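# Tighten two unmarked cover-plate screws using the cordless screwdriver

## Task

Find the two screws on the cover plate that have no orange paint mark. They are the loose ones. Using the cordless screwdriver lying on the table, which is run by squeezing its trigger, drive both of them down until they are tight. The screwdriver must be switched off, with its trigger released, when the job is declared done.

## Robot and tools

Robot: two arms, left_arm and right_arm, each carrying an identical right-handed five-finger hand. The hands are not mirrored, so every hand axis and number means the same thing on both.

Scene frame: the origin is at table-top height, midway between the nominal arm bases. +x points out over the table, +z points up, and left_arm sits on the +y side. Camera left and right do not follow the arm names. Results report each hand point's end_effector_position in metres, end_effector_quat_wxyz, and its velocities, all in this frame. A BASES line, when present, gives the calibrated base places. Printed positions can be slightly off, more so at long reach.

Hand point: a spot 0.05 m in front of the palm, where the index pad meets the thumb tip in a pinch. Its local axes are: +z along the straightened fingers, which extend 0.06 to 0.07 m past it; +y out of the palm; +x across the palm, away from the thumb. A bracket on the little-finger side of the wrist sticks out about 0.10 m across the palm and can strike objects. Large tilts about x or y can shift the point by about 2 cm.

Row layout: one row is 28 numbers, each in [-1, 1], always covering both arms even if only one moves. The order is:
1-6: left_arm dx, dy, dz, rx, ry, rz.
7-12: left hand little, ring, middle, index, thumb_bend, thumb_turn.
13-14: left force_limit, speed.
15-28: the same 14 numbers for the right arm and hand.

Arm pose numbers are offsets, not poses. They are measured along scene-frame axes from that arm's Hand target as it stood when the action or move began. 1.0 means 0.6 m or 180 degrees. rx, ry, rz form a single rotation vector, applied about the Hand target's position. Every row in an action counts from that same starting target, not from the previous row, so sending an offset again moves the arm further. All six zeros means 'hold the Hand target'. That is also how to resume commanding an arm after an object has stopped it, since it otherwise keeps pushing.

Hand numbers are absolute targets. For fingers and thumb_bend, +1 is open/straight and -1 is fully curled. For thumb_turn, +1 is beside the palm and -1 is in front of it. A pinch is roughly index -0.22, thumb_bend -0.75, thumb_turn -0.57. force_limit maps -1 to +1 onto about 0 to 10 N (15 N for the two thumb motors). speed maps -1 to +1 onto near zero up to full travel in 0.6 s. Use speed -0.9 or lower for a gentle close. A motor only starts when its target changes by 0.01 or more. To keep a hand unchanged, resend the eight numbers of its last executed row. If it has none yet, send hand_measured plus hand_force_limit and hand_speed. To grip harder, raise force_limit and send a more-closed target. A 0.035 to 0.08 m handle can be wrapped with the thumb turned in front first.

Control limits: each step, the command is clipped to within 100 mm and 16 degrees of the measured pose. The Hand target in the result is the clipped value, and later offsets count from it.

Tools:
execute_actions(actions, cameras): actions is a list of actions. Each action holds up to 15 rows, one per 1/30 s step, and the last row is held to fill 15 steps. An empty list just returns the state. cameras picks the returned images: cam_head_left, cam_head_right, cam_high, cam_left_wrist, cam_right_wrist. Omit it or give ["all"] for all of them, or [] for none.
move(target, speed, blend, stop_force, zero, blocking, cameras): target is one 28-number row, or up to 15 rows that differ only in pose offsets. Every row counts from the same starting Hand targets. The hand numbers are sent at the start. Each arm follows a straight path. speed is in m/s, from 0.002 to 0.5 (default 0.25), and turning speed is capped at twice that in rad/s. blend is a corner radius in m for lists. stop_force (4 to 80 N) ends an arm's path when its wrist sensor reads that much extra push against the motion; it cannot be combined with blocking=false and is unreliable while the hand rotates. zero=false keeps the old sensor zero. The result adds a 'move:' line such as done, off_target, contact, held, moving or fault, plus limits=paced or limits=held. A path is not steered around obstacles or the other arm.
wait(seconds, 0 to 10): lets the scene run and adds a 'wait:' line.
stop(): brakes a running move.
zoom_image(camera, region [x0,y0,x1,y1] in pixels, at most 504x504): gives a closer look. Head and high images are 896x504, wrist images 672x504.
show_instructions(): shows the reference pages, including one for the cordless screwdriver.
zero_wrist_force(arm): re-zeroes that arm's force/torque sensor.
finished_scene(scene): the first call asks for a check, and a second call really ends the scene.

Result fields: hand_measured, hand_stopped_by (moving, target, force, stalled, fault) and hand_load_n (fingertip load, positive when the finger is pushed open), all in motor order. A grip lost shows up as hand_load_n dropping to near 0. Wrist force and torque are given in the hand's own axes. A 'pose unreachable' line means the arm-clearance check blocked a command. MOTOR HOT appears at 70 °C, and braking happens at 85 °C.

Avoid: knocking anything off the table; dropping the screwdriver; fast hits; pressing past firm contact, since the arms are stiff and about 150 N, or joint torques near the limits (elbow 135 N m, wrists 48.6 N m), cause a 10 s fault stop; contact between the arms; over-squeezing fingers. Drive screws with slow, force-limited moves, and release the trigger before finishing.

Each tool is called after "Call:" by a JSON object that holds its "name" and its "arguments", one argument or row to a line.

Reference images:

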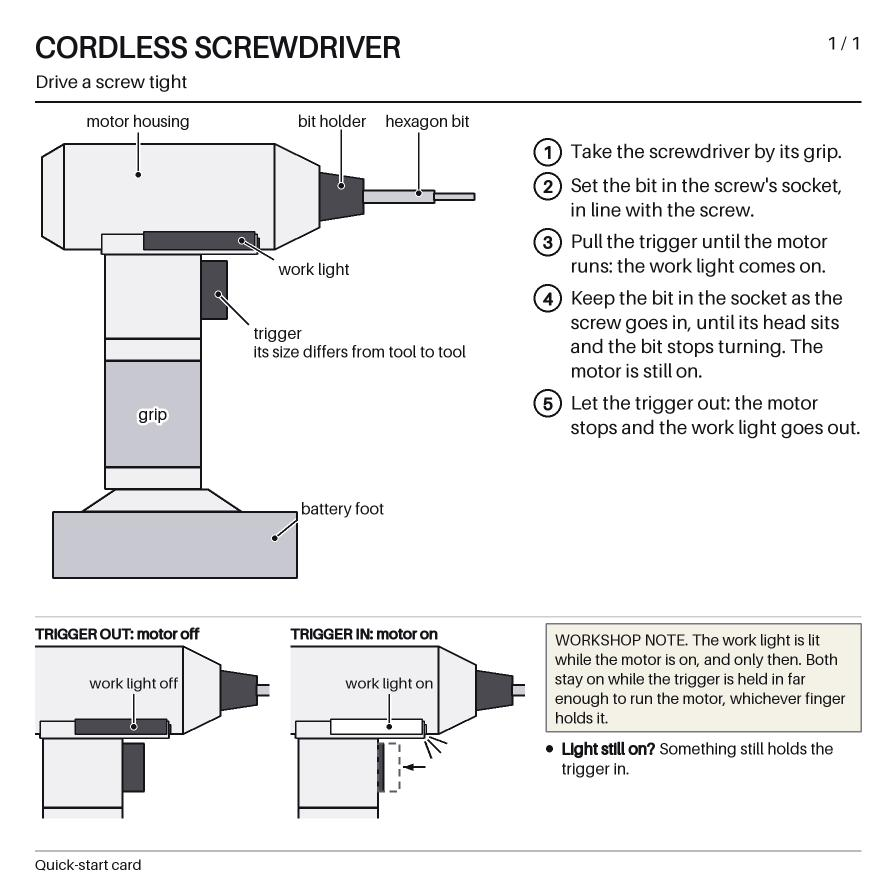

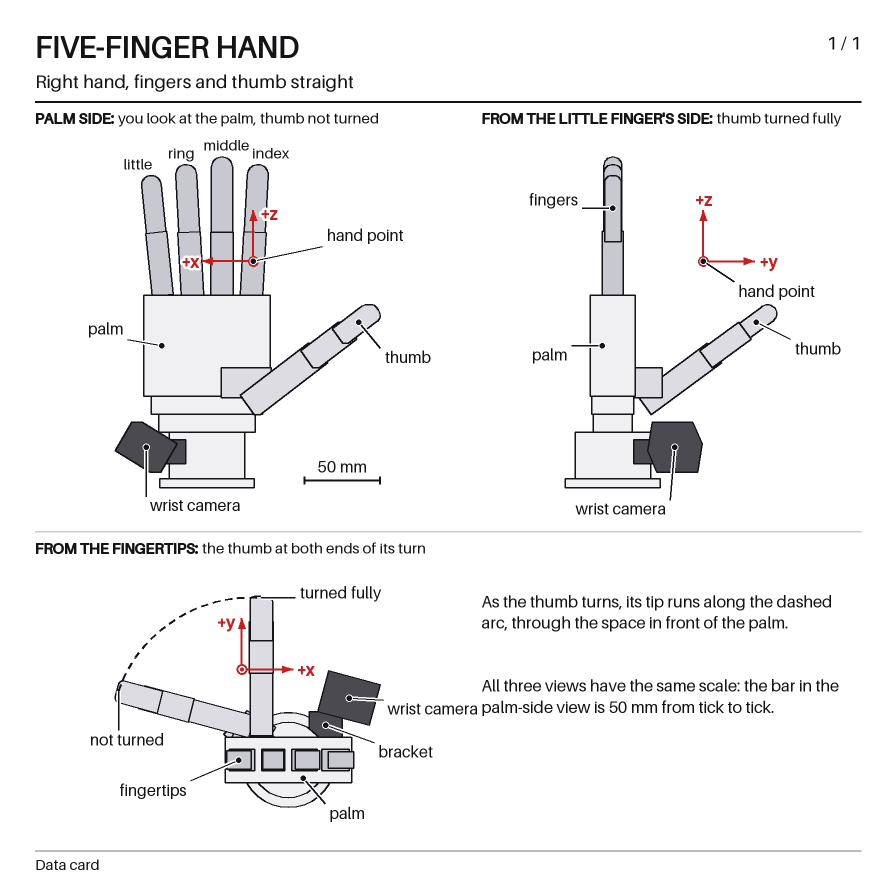

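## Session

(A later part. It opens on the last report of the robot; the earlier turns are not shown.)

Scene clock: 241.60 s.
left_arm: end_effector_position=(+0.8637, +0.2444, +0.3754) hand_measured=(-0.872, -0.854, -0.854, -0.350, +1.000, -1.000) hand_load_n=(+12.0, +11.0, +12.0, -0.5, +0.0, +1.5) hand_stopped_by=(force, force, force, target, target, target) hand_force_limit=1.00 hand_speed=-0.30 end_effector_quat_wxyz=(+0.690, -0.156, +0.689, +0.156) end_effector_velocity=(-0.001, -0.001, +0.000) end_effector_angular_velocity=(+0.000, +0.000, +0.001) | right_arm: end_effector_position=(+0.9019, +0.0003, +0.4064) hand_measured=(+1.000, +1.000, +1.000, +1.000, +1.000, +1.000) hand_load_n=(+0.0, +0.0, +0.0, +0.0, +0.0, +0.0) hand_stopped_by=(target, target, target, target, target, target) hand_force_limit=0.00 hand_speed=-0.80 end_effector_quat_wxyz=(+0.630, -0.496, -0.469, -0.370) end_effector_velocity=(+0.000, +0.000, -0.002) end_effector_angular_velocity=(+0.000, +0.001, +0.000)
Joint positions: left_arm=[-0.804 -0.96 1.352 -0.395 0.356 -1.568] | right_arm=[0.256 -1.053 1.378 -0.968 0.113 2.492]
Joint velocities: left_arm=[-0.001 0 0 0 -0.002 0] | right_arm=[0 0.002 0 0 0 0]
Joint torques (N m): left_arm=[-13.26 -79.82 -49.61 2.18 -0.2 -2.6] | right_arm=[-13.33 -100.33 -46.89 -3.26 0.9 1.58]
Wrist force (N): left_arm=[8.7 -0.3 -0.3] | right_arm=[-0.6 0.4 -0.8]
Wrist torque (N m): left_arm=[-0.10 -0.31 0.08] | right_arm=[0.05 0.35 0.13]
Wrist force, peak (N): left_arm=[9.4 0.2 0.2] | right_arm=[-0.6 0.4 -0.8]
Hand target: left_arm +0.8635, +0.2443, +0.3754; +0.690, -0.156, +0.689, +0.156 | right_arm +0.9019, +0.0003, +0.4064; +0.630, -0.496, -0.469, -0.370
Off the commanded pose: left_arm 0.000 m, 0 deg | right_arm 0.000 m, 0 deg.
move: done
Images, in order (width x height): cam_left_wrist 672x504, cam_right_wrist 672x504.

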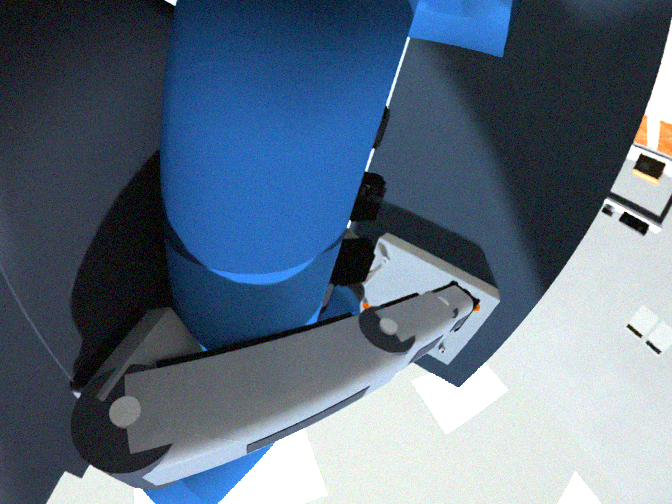

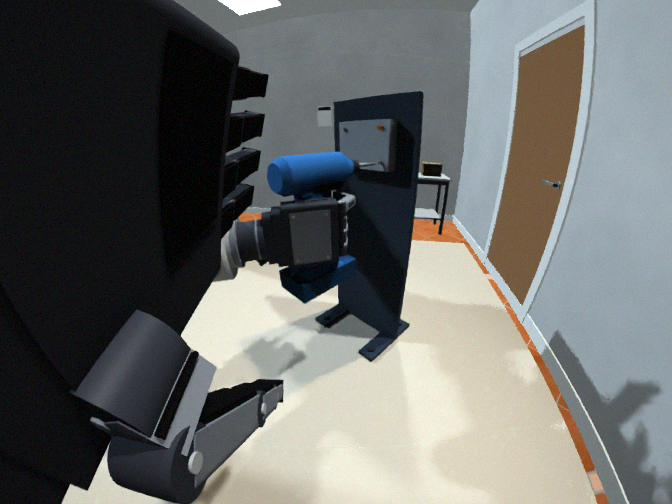

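Call:
{"name": "move", "arguments": {
  "target": [0.0063,0.0088,0.0005,0,0,0,-0.98,-0.98,-0.98,-0.35,1,-1,1,-0.3,0,0,0,0,0,0,1,1,1,1,1,1,0,-0.8],
  "speed": 0.01,
  "stop_force": 5,
  "cameras": ["cam_left_wrist","cam_right_wrist"]
}}

Call:
{"name": "zoom_image", "arguments": {
  "camera": "cam_right_wrist",
  "region": [345, 140, 395, 190]
}}

Call:
{"name": "zoom_image", "arguments": {
  "camera": "cam_left_wrist",
  "region": [355, 230, 415, 290]
}}

Scene clock: 243.70 s.
left_arm: end_effector_position=(+0.8673, +0.2496, +0.3757) hand_measured=(-0.872, -0.854, -0.854, -0.350, +1.000, -1.000) hand_load_n=(+11.5, +11.5, +12.0, +0.0, +0.0, +1.0) hand_stopped_by=(force, force, force, target, target, target) hand_force_limit=1.00 hand_speed=-0.30 end_effector_quat_wxyz=(+0.690, -0.156, +0.689, +0.156) end_effector_velocity=(+0.000, +0.000, -0.001) end_effector_angular_velocity=(+0.000, +0.001, +0.000) | right_arm: end_effector_position=(+0.9019, +0.0003, +0.4064) hand_measured=(+1.000, +1.000, +1.000, +1.000, +1.000, +1.000) hand_load_n=(+0.0, +0.0, +0.0, +0.0, +0.0, +0.0) hand_stopped_by=(target, target, target, target, target, target) hand_force_limit=0.00 hand_speed=-0.80 end_effector_quat_wxyz=(+0.630, -0.496, -0.469, -0.370) end_effector_velocity=(+0.000, +0.000, +0.000) end_effector_angular_velocity=(+0.000, +0.001, +0.000)
Joint positions: left_arm=[-0.797 -0.96 1.351 -0.394 0.363 -1.568] | right_arm=[0.256 -1.053 1.378 -0.968 0.113 2.492]
Joint velocities: left_arm=[0.001 0.001 0 0 0 0] | right_arm=[0 0 0 0.001 0 0]
Joint torques (N m): left_arm=[-14.1 -69.16 -50.02 0.66 -1.12 -3.41] | right_arm=[-13.36 -101.02 -46.55 -2.89 0.91 1.56]
Wrist force (N): left_arm=[9.1 0.1 -0.1] | right_arm=[-0.2 -0.1 -0.2]
Wrist torque (N m): left_arm=[-0.06 -0.37 0.10] | right_arm=[-0.05 0.27 0.14]
Wrist force, peak (N): left_arm=[9.3 0.2 -0.1] | right_arm=[-0.8 0.3 -0.6]
Hand target: left_arm +0.8673, +0.2496, +0.3757; +0.690, -0.156, +0.689, +0.156 | right_arm +0.9019, +0.0003, +0.4064; +0.630, -0.496, -0.469, -0.370
Off the commanded pose: left_arm 0.000 m, 0 deg | right_arm 0.000 m, 0 deg.
move: done
Images, in order (width x height): cam_left_wrist 672x504, cam_right_wrist 672x504.

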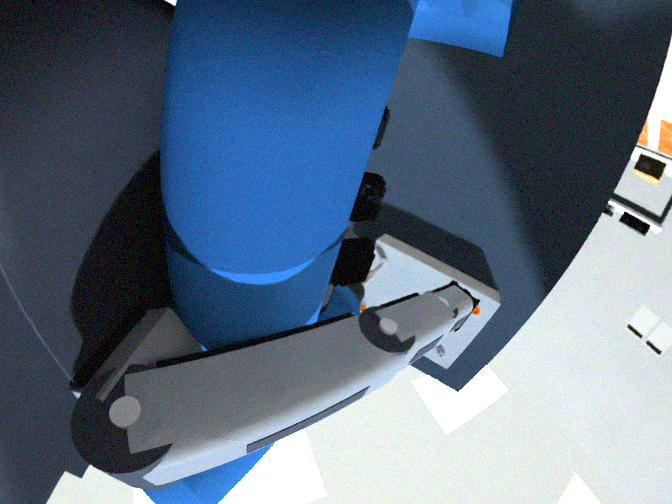

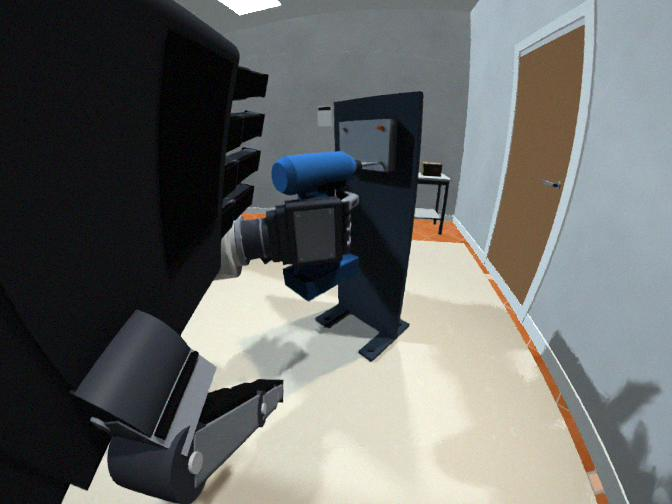

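Scaled by 10.080 from the camera's 672x504 image, which has a finer 960x720 frame.

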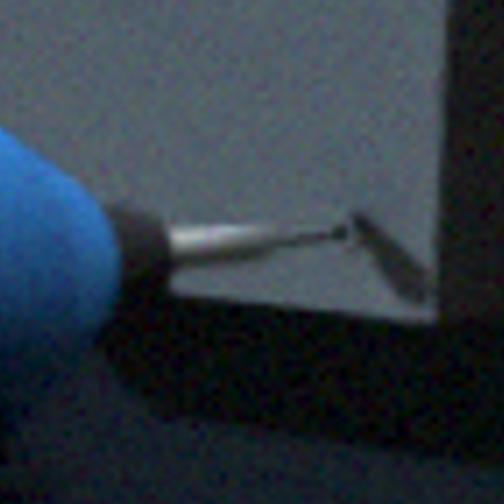

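Scaled by 8.400 from the camera's 672x504 image, which has a finer 960x720 frame.

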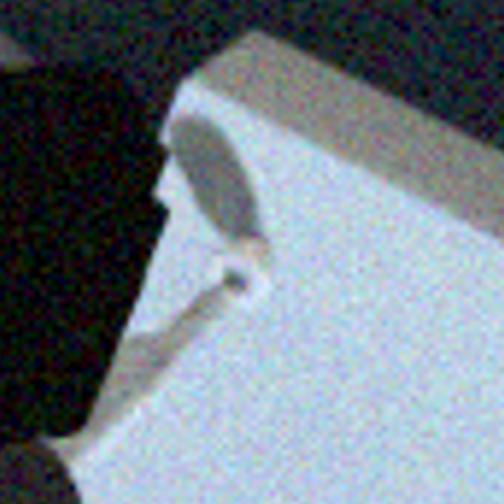

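Call:
{"name": "move", "arguments": {
  "target": [0,0,0,0,0,0,-0.98,-0.98,-0.98,-0.99,1,-1,1,0.2,0,0,0,0,0,0,1,1,1,1,1,1,0,-0.8],
  "cameras": ["cam_left_wrist","cam_right_wrist"]
}}

Call:
{"name": "zoom_image", "arguments": {
  "camera": "cam_right_wrist",
  "region": [260, 130, 390, 220]
}}

Call:
{"name": "zoom_image", "arguments": {
  "camera": "cam_left_wrist",
  "region": [355, 230, 415, 290]
}}

Scene clock: 244.57 s.
left_arm: end_effector_position=(+0.8673, +0.2496, +0.3757) hand_measured=(-0.872, -0.854, -0.854, -0.670, +1.000, -1.000) hand_load_n=(+11.5, +11.0, +11.0, +10.0, +0.0, +1.5) hand_stopped_by=(force, force, force, force, target, target) hand_force_limit=1.00 hand_speed=0.20 end_effector_quat_wxyz=(+0.690, -0.156, +0.689, +0.156) end_effector_velocity=(+0.000, +0.000, +0.000) end_effector_angular_velocity=(+0.000, +0.000, +0.000) | right_arm: end_effector_position=(+0.9019, +0.0003, +0.4064) hand_measured=(+1.000, +1.000, +1.000, +1.000, +1.000, +1.000) hand_load_n=(+0.0, +0.0, +0.0, +0.0, +0.0, +0.0) hand_stopped_by=(target, target, target, target, target, target) hand_force_limit=0.00 hand_speed=-0.80 end_effector_quat_wxyz=(+0.630, -0.496, -0.469, -0.370) end_effector_velocity=(+0.000, +0.000, +0.001) end_effector_angular_velocity=(+0.000, -0.001, +0.000)
Joint positions: left_arm=[-0.797 -0.96 1.351 -0.394 0.363 -1.568] | right_arm=[0.256 -1.053 1.378 -0.968 0.113 2.492]
Joint velocities: left_arm=[0 0 0 0 0 0] | right_arm=[0 -0.001 0 0 0 0]
Joint torques (N m): left_arm=[-8.98 -71.36 -46.17 -1.64 -1.44 -2.78] | right_arm=[-12.92 -99.74 -46.26 -2.78 0.84 1.57]
Wrist force (N): left_arm=[9.0 0.1 0.1] | right_arm=[-0.2 -0.1 -0.4]
Wrist torque (N m): left_arm=[-0.06 -0.36 0.09] | right_arm=[-0.06 0.29 0.14]
Wrist force, peak (N): left_arm=[9.3 0.0 -0.2] | right_arm=[-0.5 0.1 -0.8]
Hand target: left_arm +0.8673, +0.2496, +0.3757; +0.690, -0.156, +0.689, +0.156 | right_arm +0.9019, +0.0003, +0.4064; +0.630, -0.496, -0.469, -0.370
Off the commanded pose: left_arm 0.000 m, 0 deg | right_arm 0.000 m, 0 deg.
move: done
Images, in order (width x height): cam_left_wrist 672x504, cam_right_wrist 672x504.

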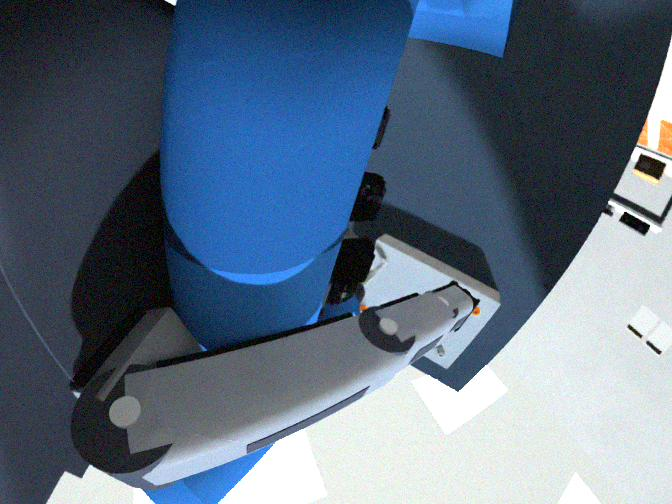

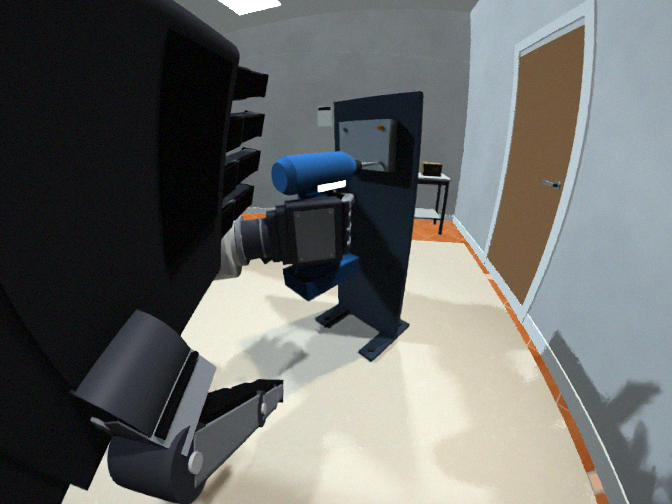

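Scaled by 3.877 from the camera's 672x504 image, which has a finer 960x720 frame.

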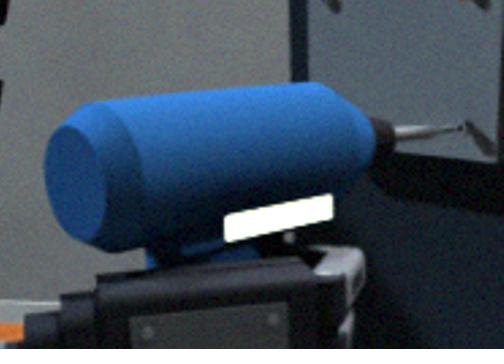

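Scaled by 8.400 from the camera's 672x504 image, which has a finer 960x720 frame.

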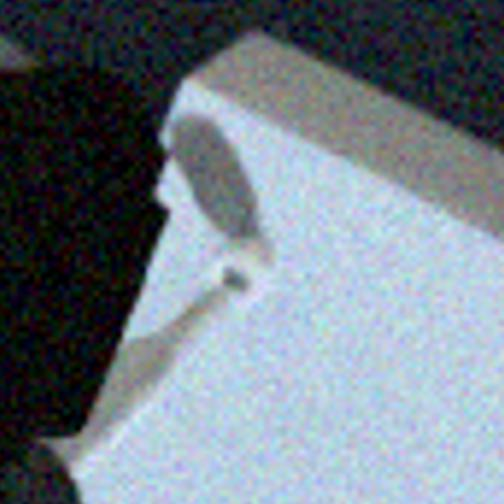

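Light on. Advance slowly.

Call:
{"name": "move", "arguments": {
  "target": [0.0053,0.0085,0,0,0,0,-0.98,-0.98,-0.98,-0.99,1,-1,1,0.2,0,0,0,0,0,0,1,1,1,1,1,1,0,-0.8],
  "speed": 0.004,
  "stop_force": 5,
  "cameras": ["cam_left_wrist","cam_right_wrist"]
}}

Call:
{"name": "zoom_image", "arguments": {
  "camera": "cam_right_wrist",
  "region": [345, 140, 395, 190]
}}

Call:
{"name": "zoom_image", "arguments": {
  "camera": "cam_left_wrist",
  "region": [355, 230, 415, 290]
}}

Scene clock: 247.17 s.
left_arm: end_effector_position=(+0.8702, +0.2541, +0.3756) hand_measured=(-0.872, -0.854, -0.854, -0.670, +1.000, -1.000) hand_load_n=(+11.5, +11.0, +11.0, +10.0, +0.0, +1.0) hand_stopped_by=(force, force, force, force, target, target) hand_force_limit=1.00 hand_speed=0.20 end_effector_quat_wxyz=(+0.690, -0.156, +0.689, +0.156) end_effector_velocity=(+0.000, -0.001, +0.000) end_effector_angular_velocity=(+0.001, +0.001, -0.001) | right_arm: end_effector_position=(+0.9019, +0.0003, +0.4064) hand_measured=(+1.000, +1.000, +1.000, +1.000, +1.000, +1.000) hand_load_n=(+0.0, +0.0, +0.0, +0.0, +0.0, +0.0) hand_stopped_by=(target, target, target, target, target, target) hand_force_limit=0.00 hand_speed=-0.80 end_effector_quat_wxyz=(+0.630, -0.496, -0.469, -0.370) end_effector_velocity=(+0.000, +0.000, +0.000) end_effector_angular_velocity=(+0.000, +0.001, +0.000)
Joint positions: left_arm=[-0.791 -0.96 1.351 -0.394 0.369 -1.568] | right_arm=[0.256 -1.053 1.378 -0.968 0.113 2.492]
Joint velocities: left_arm=[-0.001 0 0 0.001 0 0.001] | right_arm=[0 0 0 0 0 0]
Joint torques (N m): left_arm=[-8.13 -88.98 -37.96 -3.74 -2.06 -2.95] | right_arm=[-14.17 -99.49 -45.76 -2.27 0.83 1.4]
Wrist force (N): left_arm=[10.0 -2.4 -0.8] | right_arm=[-0.3 0.1 -0.5]
Wrist torque (N m): left_arm=[0.04 -0.34 0.15] | right_arm=[0.00 0.31 0.14]
Wrist force, peak (N): left_arm=[11.7 -5.5 -5.5] | right_arm=[-0.1 0.3 -0.9]
Hand target: left_arm +0.8702, +0.2541, +0.3756; +0.690, -0.156, +0.689, +0.156 | right_arm +0.9019, +0.0003, +0.4064; +0.630, -0.496, -0.469, -0.370
Off the commanded pose: left_arm 0.001 m, 0 deg | right_arm 0.000 m, 0 deg.
move: contact (left_arm)
Images, in order (width x height): cam_left_wrist 672x504, cam_right_wrist 672x504.

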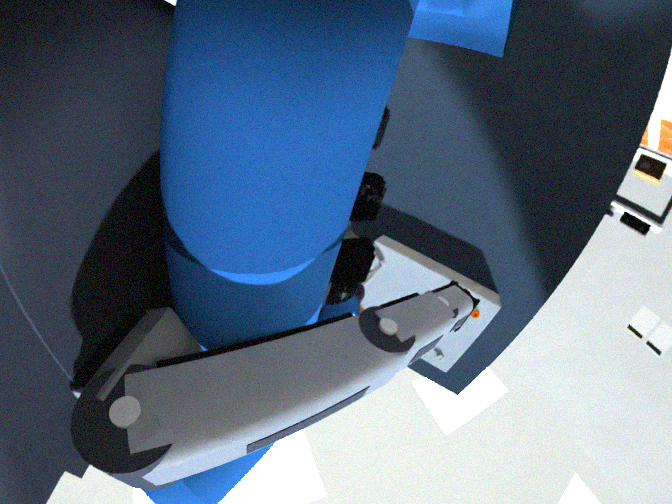

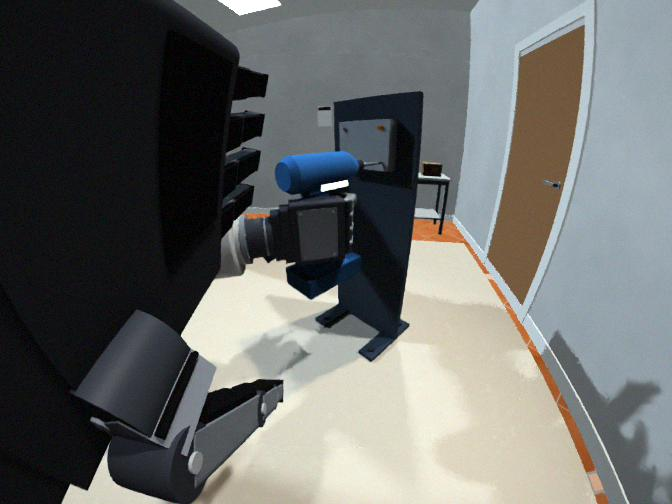

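Scaled by 10.080 from the camera's 672x504 image, which has a finer 960x720 frame.

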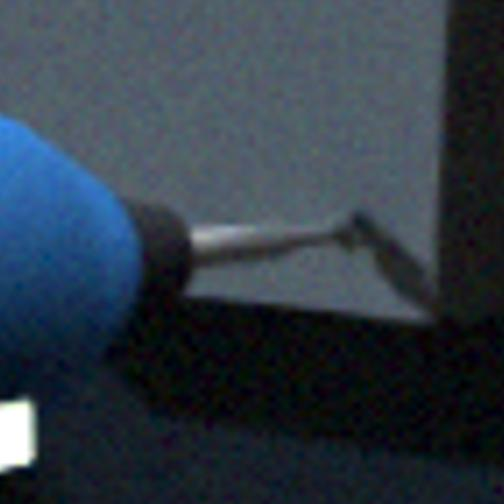

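Scaled by 8.400 from the camera's 672x504 image, which has a finer 960x720 frame.

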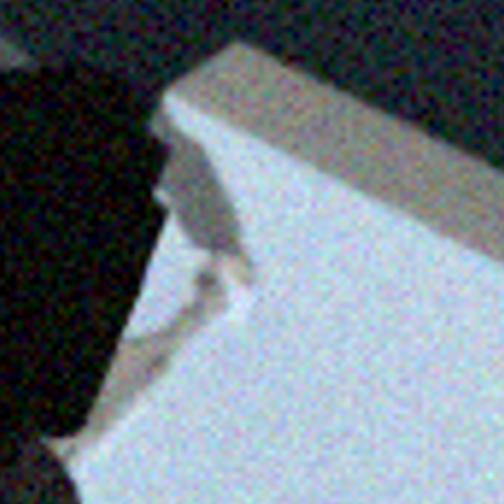

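Call:
{"name": "move", "arguments": {
  "target": [0.0035,0.0056,0,0,0,0,-0.98,-0.98,-0.98,-0.99,1,-1,1,0.2,0,0,0,0,0,0,1,1,1,1,1,1,0,-0.8],
  "speed": 0.003,
  "stop_force": 9,
  "zero": false,
  "cameras": ["cam_left_wrist","cam_right_wrist"]
}}

Call:
{"name": "zoom_image", "arguments": {
  "camera": "cam_right_wrist",
  "region": [345, 140, 395, 190]
}}

Call:
{"name": "zoom_image", "arguments": {
  "camera": "cam_left_wrist",
  "region": [355, 230, 415, 290]
}}

Scene clock: 248.67 s.
left_arm: end_effector_position=(+0.8705, +0.2545, +0.3756) hand_measured=(-0.872, -0.854, -0.854, -0.670, +1.000, -1.000) hand_load_n=(+11.5, +11.0, +11.0, +10.0, +0.0, +1.5) hand_stopped_by=(force, force, force, force, target, target) hand_force_limit=1.00 hand_speed=0.20 end_effector_quat_wxyz=(+0.690, -0.156, +0.689, +0.156) end_effector_velocity=(-0.001, -0.001, +0.000) end_effector_angular_velocity=(-0.001, -0.001, -0.001) | right_arm: end_effector_position=(+0.9019, +0.0003, +0.4064) hand_measured=(+1.000, +1.000, +1.000, +1.000, +1.000, +1.000) hand_load_n=(+0.5, +0.0, +0.0, +0.0, +0.0, +0.0) hand_stopped_by=(target, target, target, target, target, target) hand_force_limit=0.00 hand_speed=-0.80 end_effector_quat_wxyz=(+0.630, -0.496, -0.469, -0.370) end_effector_velocity=(+0.000, +0.000, -0.001) end_effector_angular_velocity=(+0.000, +0.001, +0.000)
Joint positions: left_arm=[-0.791 -0.96 1.351 -0.394 0.369 -1.568] | right_arm=[0.256 -1.053 1.378 -0.968 0.113 2.492]
Joint velocities: left_arm=[-0.002 0 0 0 0 -0.001] | right_arm=[0 0.001 0 0.001 0 0]
Joint torques (N m): left_arm=[-9.86 -90.63 -38.57 -3.12 -2.24 -2.66] | right_arm=[-12.95 -99.86 -45.04 -2.07 0.85 1.26]
Wrist force (N): left_arm=[9.8 -2.2 -1.0] | right_arm=[-0.5 0.1 -0.4]
Wrist torque (N m): left_arm=[0.09 -0.29 0.14] | right_arm=[-0.01 0.33 0.12]
Wrist force, peak (N): left_arm=[12.4 -7.0 -7.8] | right_arm=[-0.7 0.0 -0.8]
Hand target: left_arm +0.8705, +0.2545, +0.3756; +0.690, -0.156, +0.689, +0.156 | right_arm +0.9019, +0.0003, +0.4064; +0.630, -0.496, -0.469, -0.370
Off the commanded pose: left_arm 0.003 m, 0 deg | right_arm 0.000 m, 0 deg.
move: contact (left_arm)
Images, in order (width x height): cam_left_wrist 672x504, cam_right_wrist 672x504.

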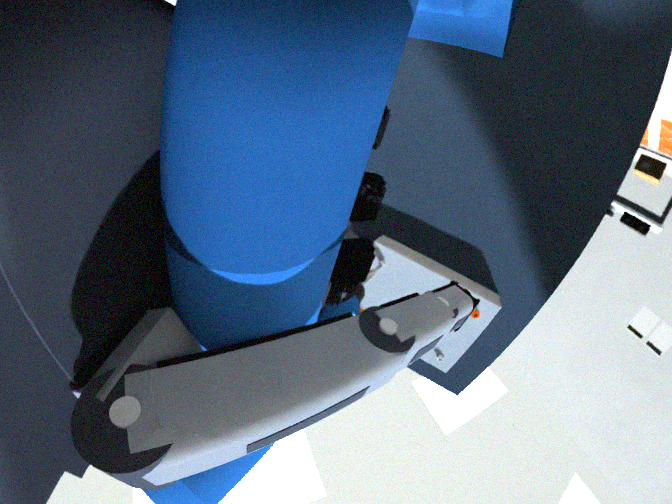

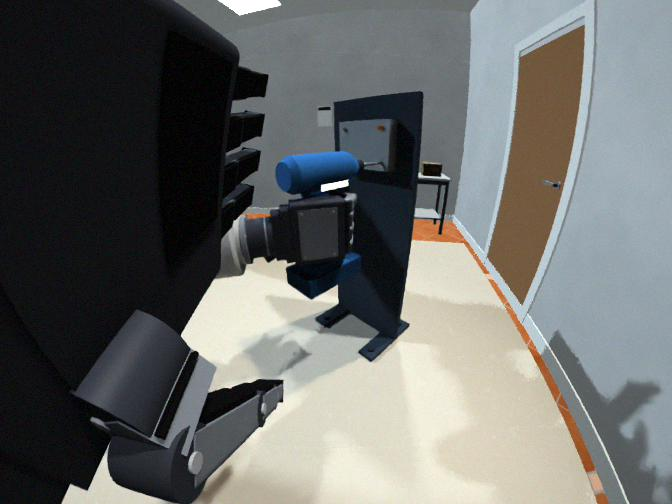

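Scaled by 10.080 from the camera's 672x504 image, which has a finer 960x720 frame.

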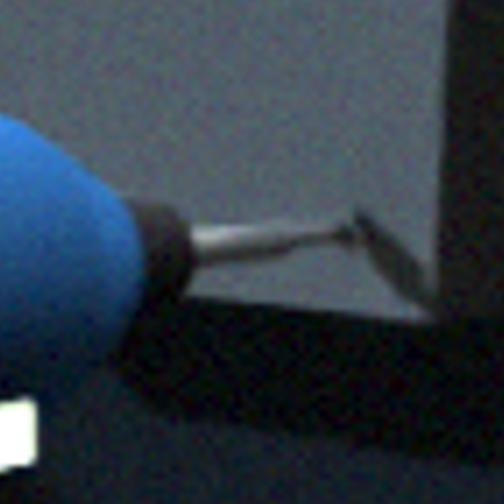

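Scaled by 8.400 from the camera's 672x504 image, which has a finer 960x720 frame.

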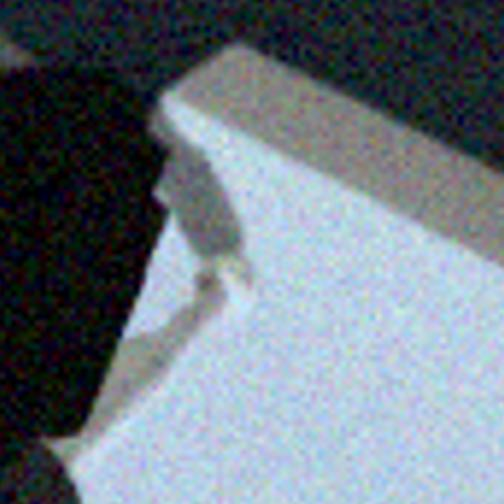

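Call:
{"name": "move", "arguments": {
  "target": [
    [-0.0009,-0.0014,0,0,0,0,-0.98,-0.98,-0.98,-0.99,1,-1,1,0.2,0,0,0,0,0,0,1,1,1,1,1,1,0,-0.8],
    [0.0005,-0.0023,-0.0004,0,0,0,-0.98,-0.98,-0.98,-0.99,1,-1,1,0.2,0,0,0,0,0,0,1,1,1,1,1,1,0,-0.8]
  ],
  "speed": 0.005,
  "cameras": ["cam_left_wrist","cam_right_wrist"]
}}

Call:
{"name": "zoom_image", "arguments": {
  "camera": "cam_right_wrist",
  "region": [345, 140, 395, 190]
}}

Call:
{"name": "zoom_image", "arguments": {
  "camera": "cam_left_wrist",
  "region": [355, 230, 415, 290]
}}

Scene clock: 249.63 s.
left_arm: end_effector_position=(+0.8707, +0.2530, +0.3754) hand_measured=(-0.872, -0.854, -0.854, -0.670, +1.000, -1.000) hand_load_n=(+11.5, +11.0, +11.0, +10.0, +0.0, +1.0) hand_stopped_by=(force, force, force, force, target, target) hand_force_limit=1.00 hand_speed=0.20 end_effector_quat_wxyz=(+0.690, -0.156, +0.689, +0.156) end_effector_velocity=(+0.000, +0.000, +0.000) end_effector_angular_velocity=(+0.001, +0.000, +0.000) | right_arm: end_effector_position=(+0.9019, +0.0003, +0.4064) hand_measured=(+1.000, +1.000, +1.000, +1.000, +1.000, +1.000) hand_load_n=(+0.0, +0.0, +0.0, +0.0, +0.0, +0.0) hand_stopped_by=(target, target, target, target, target, target) hand_force_limit=0.00 hand_speed=-0.80 end_effector_quat_wxyz=(+0.630, -0.496, -0.469, -0.370) end_effector_velocity=(+0.000, +0.000, +0.000) end_effector_angular_velocity=(-0.001, +0.000, +0.001)
Joint positions: left_arm=[-0.792 -0.958 1.349 -0.394 0.368 -1.568] | right_arm=[0.256 -1.053 1.378 -0.968 0.113 2.492]
Joint velocities: left_arm=[0 0 0 0 0 0] | right_arm=[0 0 0 0 -0.001 0]
Joint torques (N m): left_arm=[8.46 -73.42 -51.9 1.72 2.07 -2.09] | right_arm=[-13.05 -99.84 -44.5 -1.92 1.03 1.14]
Wrist force (N): left_arm=[9.0 -0.2 0.0] | right_arm=[-0.2 0.2 -0.3]
Wrist torque (N m): left_arm=[-0.12 -0.37 0.10] | right_arm=[0.00 0.28 0.15]
Wrist force, peak (N): left_arm=[10.6 -2.9 -1.6] | right_arm=[-0.7 -0.4 -0.6]
Hand target: left_arm +0.8708, +0.2531, +0.3754; +0.690, -0.156, +0.689, +0.156 | right_arm +0.9019, +0.0003, +0.4064; +0.630, -0.496, -0.469, -0.370
Off the commanded pose: left_arm 0.000 m, 0 deg | right_arm 0.000 m, 0 deg.
move: done
Images, in order (width x height): cam_left_wrist 672x504, cam_right_wrist 672x504.

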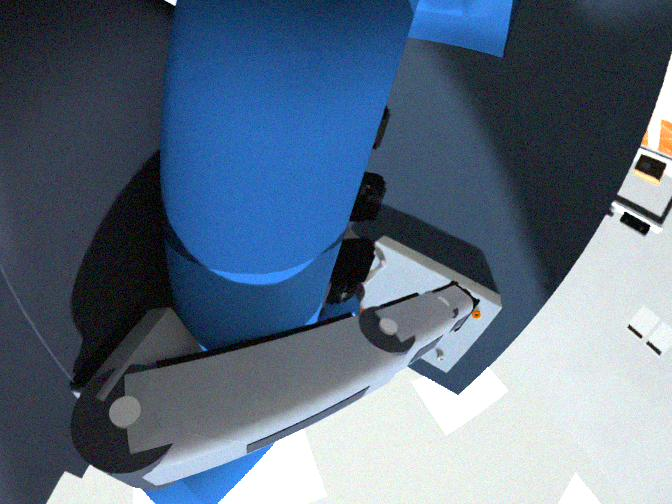

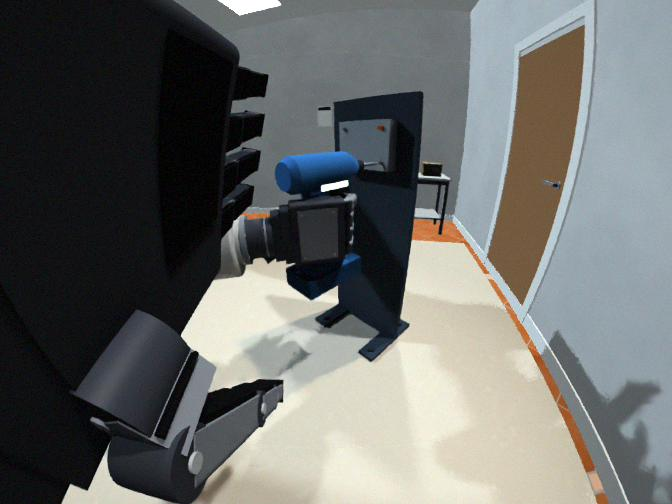

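Scaled by 10.080 from the camera's 672x504 image, which has a finer 960x720 frame.

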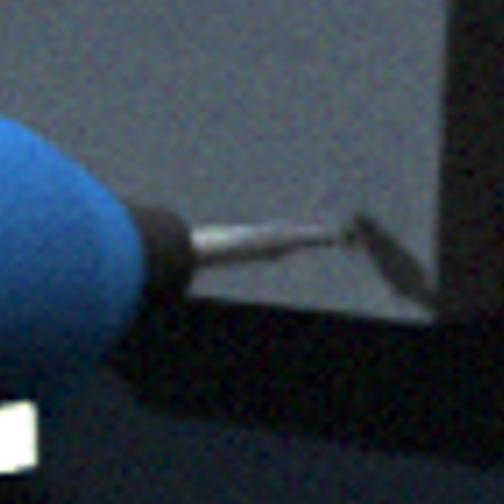

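Scaled by 8.400 from the camera's 672x504 image, which has a finer 960x720 frame.

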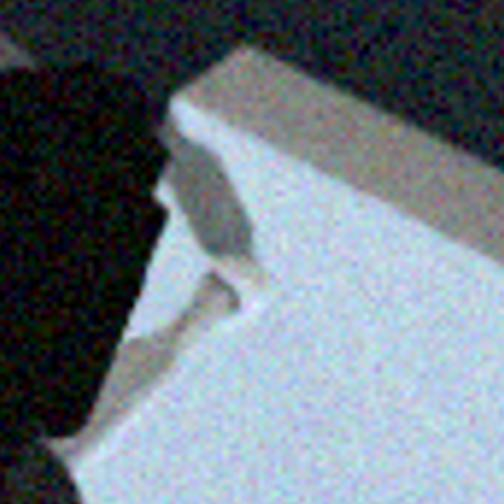

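Call:
{"name": "move", "arguments": {
  "target": [0.0035,0.0056,0,0,0,0,-0.98,-0.98,-0.98,-0.99,1,-1,1,0.2,0,0,0,0,0,0,1,1,1,1,1,1,0,-0.8],
  "speed": 0.003,
  "stop_force": 8,
  "cameras": ["cam_left_wrist","cam_right_wrist"]
}}

Call:
{"name": "zoom_image", "arguments": {
  "camera": "cam_right_wrist",
  "region": [345, 140, 395, 190]
}}

Call:
{"name": "zoom_image", "arguments": {
  "camera": "cam_left_wrist",
  "region": [355, 230, 415, 290]
}}

Scene clock: 251.83 s.
left_arm: end_effector_position=(+0.8729, +0.2565, +0.3754) hand_measured=(-0.872, -0.854, -0.854, -0.670, +1.000, -1.000) hand_load_n=(+11.5, +10.5, +10.0, +9.5, +0.0, +0.5) hand_stopped_by=(force, force, force, force, target, target) hand_force_limit=1.00 hand_speed=0.20 end_effector_quat_wxyz=(+0.690, -0.156, +0.689, +0.156) end_effector_velocity=(+0.000, +0.001, +0.000) end_effector_angular_velocity=(-0.001, -0.001, +0.001) | right_arm: end_effector_position=(+0.9019, +0.0003, +0.4064) hand_measured=(+1.000, +1.000, +1.000, +1.000, +1.000, +1.000) hand_load_n=(+0.0, +0.0, +0.0, +0.0, +0.0, +0.0) hand_stopped_by=(target, target, target, target, target, target) hand_force_limit=0.00 hand_speed=-0.80 end_effector_quat_wxyz=(+0.630, -0.496, -0.469, -0.370) end_effector_velocity=(+0.000, +0.000, -0.001) end_effector_angular_velocity=(+0.000, +0.001, +0.000)
Joint positions: left_arm=[-0.787 -0.958 1.349 -0.394 0.373 -1.568] | right_arm=[0.256 -1.053 1.378 -0.968 0.113 2.492]
Joint velocities: left_arm=[0.001 0 0 0 0 -0.001] | right_arm=[0 0.001 0 0 0 0]
Joint torques (N m): left_arm=[-0.37 -84.45 -35.29 1.52 0.57 -2.55] | right_arm=[-12.79 -99.08 -44.3 -1.46 1.05 0.98]
Wrist force (N): left_arm=[9.5 -2.1 -7.7] | right_arm=[-0.1 0.2 -0.3]
Wrist torque (N m): left_arm=[-0.26 -0.55 0.11] | right_arm=[0.00 0.27 0.15]
Wrist force, peak (N): left_arm=[10.0 -2.0 -8.4] | right_arm=[-0.4 -0.5 -0.6]
Hand target: left_arm +0.8729, +0.2565, +0.3754; +0.690, -0.156, +0.689, +0.156 | right_arm +0.9019, +0.0003, +0.4064; +0.630, -0.496, -0.469, -0.370
Off the commanded pose: left_arm 0.000 m, 0 deg | right_arm 0.000 m, 0 deg.
move: done
Images, in order (width x height): cam_left_wrist 672x504, cam_right_wrist 672x504.

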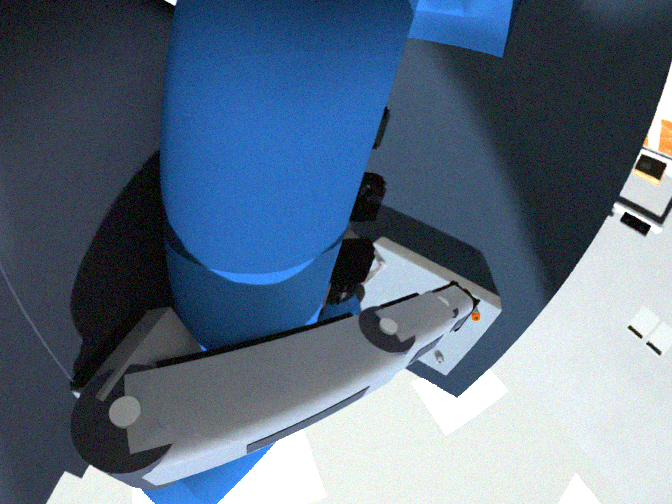

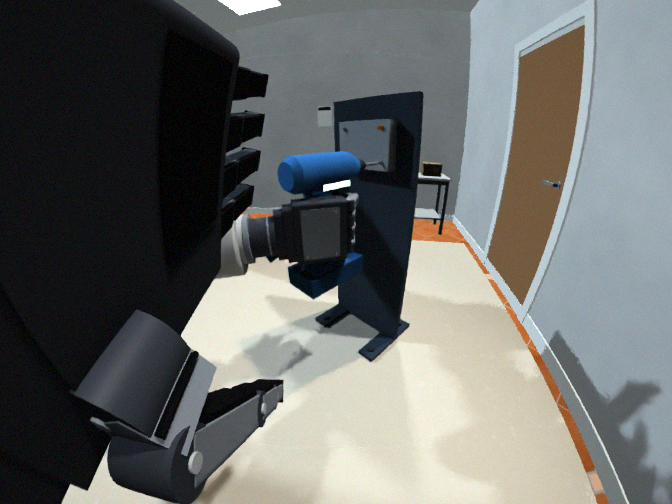

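Scaled by 10.080 from the camera's 672x504 image, which has a finer 960x720 frame.

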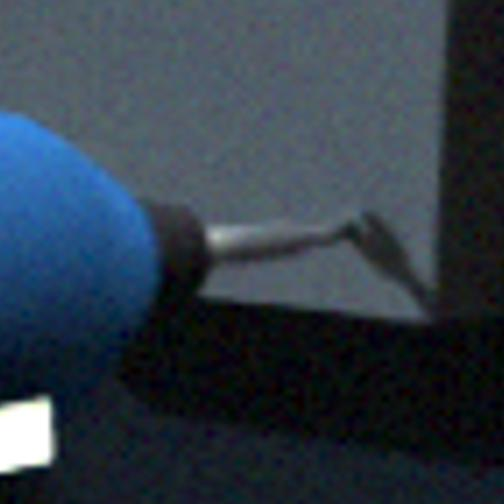

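Scaled by 8.400 from the camera's 672x504 image, which has a finer 960x720 frame.

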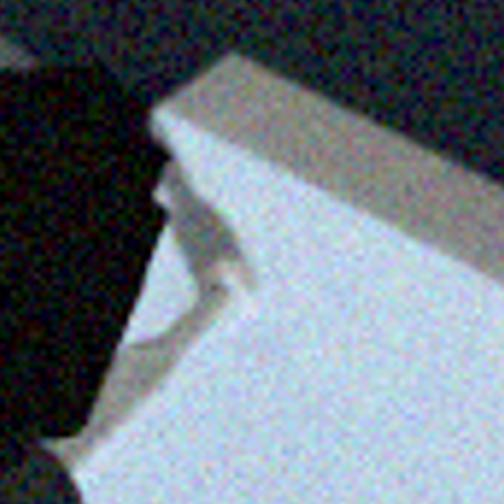

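Call:
{"name": "move", "arguments": {
  "target": [0.0035,0.0056,0,0,0,0,-0.98,-0.98,-0.98,-0.99,1,-1,1,0.2,0,0,0,0,0,0,1,1,1,1,1,1,0,-0.8],
  "speed": 0.003,
  "stop_force": 12,
  "zero": false,
  "cameras": ["cam_left_wrist","cam_right_wrist"]
}}

Call:
{"name": "zoom_image", "arguments": {
  "camera": "cam_right_wrist",
  "region": [345, 140, 395, 190]
}}

Call:
{"name": "zoom_image", "arguments": {
  "camera": "cam_left_wrist",
  "region": [355, 230, 415, 290]
}}

Scene clock: 252.87 s.
left_arm: end_effector_position=(+0.8733, +0.2571, +0.3754) hand_measured=(-0.872, -0.854, -0.854, -0.670, +1.000, -1.000) hand_load_n=(+11.5, +10.5, +10.0, +9.5, +0.0, +0.5) hand_stopped_by=(force, force, force, force, target, target) hand_force_limit=1.00 hand_speed=0.20 end_effector_quat_wxyz=(+0.690, -0.156, +0.689, +0.156) end_effector_velocity=(+0.000, +0.000, +0.000) end_effector_angular_velocity=(-0.001, -0.001, +0.000) | right_arm: end_effector_position=(+0.9019, +0.0003, +0.4064) hand_measured=(+1.000, +1.000, +1.000, +1.000, +1.000, +1.000) hand_load_n=(+0.0, +0.0, +0.0, +0.0, +0.0, +0.0) hand_stopped_by=(target, target, target, target, target, target) hand_force_limit=0.00 hand_speed=-0.80 end_effector_quat_wxyz=(+0.630, -0.496, -0.469, -0.370) end_effector_velocity=(+0.000, +0.000, -0.001) end_effector_angular_velocity=(+0.000, +0.002, +0.000)
Joint positions: left_arm=[-0.786 -0.958 1.349 -0.394 0.374 -1.568] | right_arm=[0.256 -1.053 1.378 -0.968 0.113 2.492]
Joint velocities: left_arm=[0 0 0 -0.001 0 -0.001] | right_arm=[0 0.001 0 0.001 0 0]
Joint torques (N m): left_arm=[-1.99 -85.1 -42 1.43 -1.98 -2.09] | right_arm=[-13.56 -99.32 -44.09 -1.35 0.94 1.1]
Wrist force (N): left_arm=[12.8 -5.9 -12.8] | right_arm=[-0.2 -0.4 -0.1]
Wrist torque (N m): left_arm=[-0.19 -0.94 -0.66] | right_arm=[-0.11 0.28 0.13]
Wrist force, peak (N): left_arm=[13.8 -6.7 -14.5] | right_arm=[-1.0 0.2 -0.2]
Hand target: left_arm +0.8733, +0.2571, +0.3754; +0.690, -0.156, +0.689, +0.156 | right_arm +0.9019, +0.0003, +0.4064; +0.630, -0.496, -0.469, -0.370
Off the commanded pose: left_arm 0.003 m, 0 deg | right_arm 0.000 m, 0 deg.
move: contact (left_arm)
Images, in order (width x height): cam_left_wrist 672x504, cam_right_wrist 672x504.

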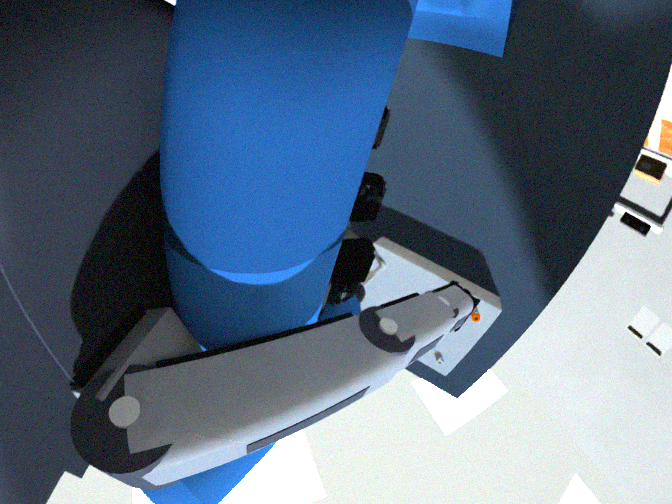

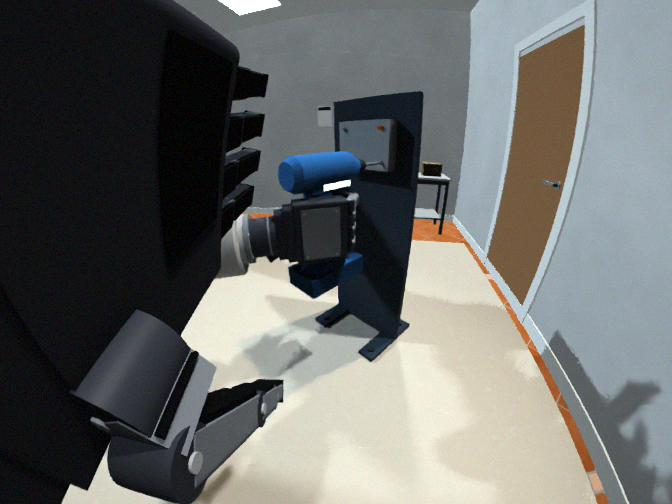

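Scaled by 10.080 from the camera's 672x504 image, which has a finer 960x720 frame.

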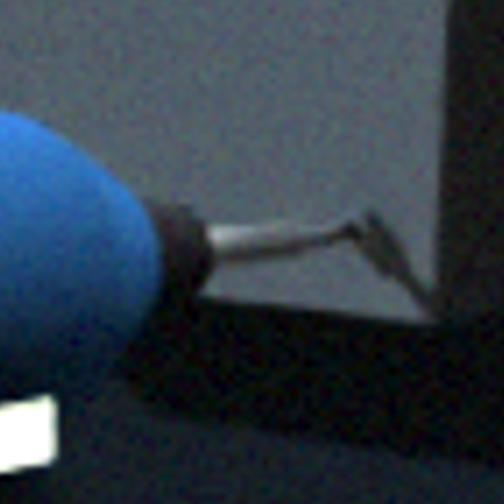

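Scaled by 8.400 from the camera's 672x504 image, which has a finer 960x720 frame.

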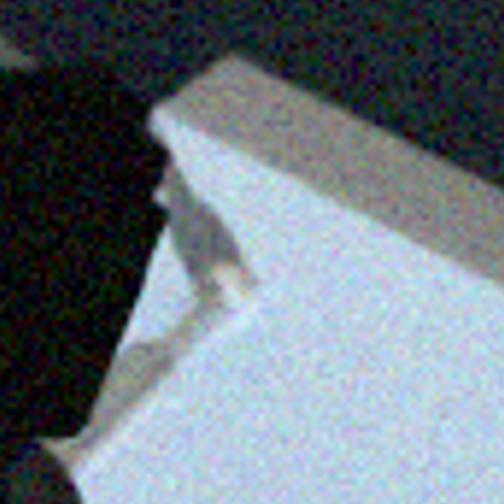

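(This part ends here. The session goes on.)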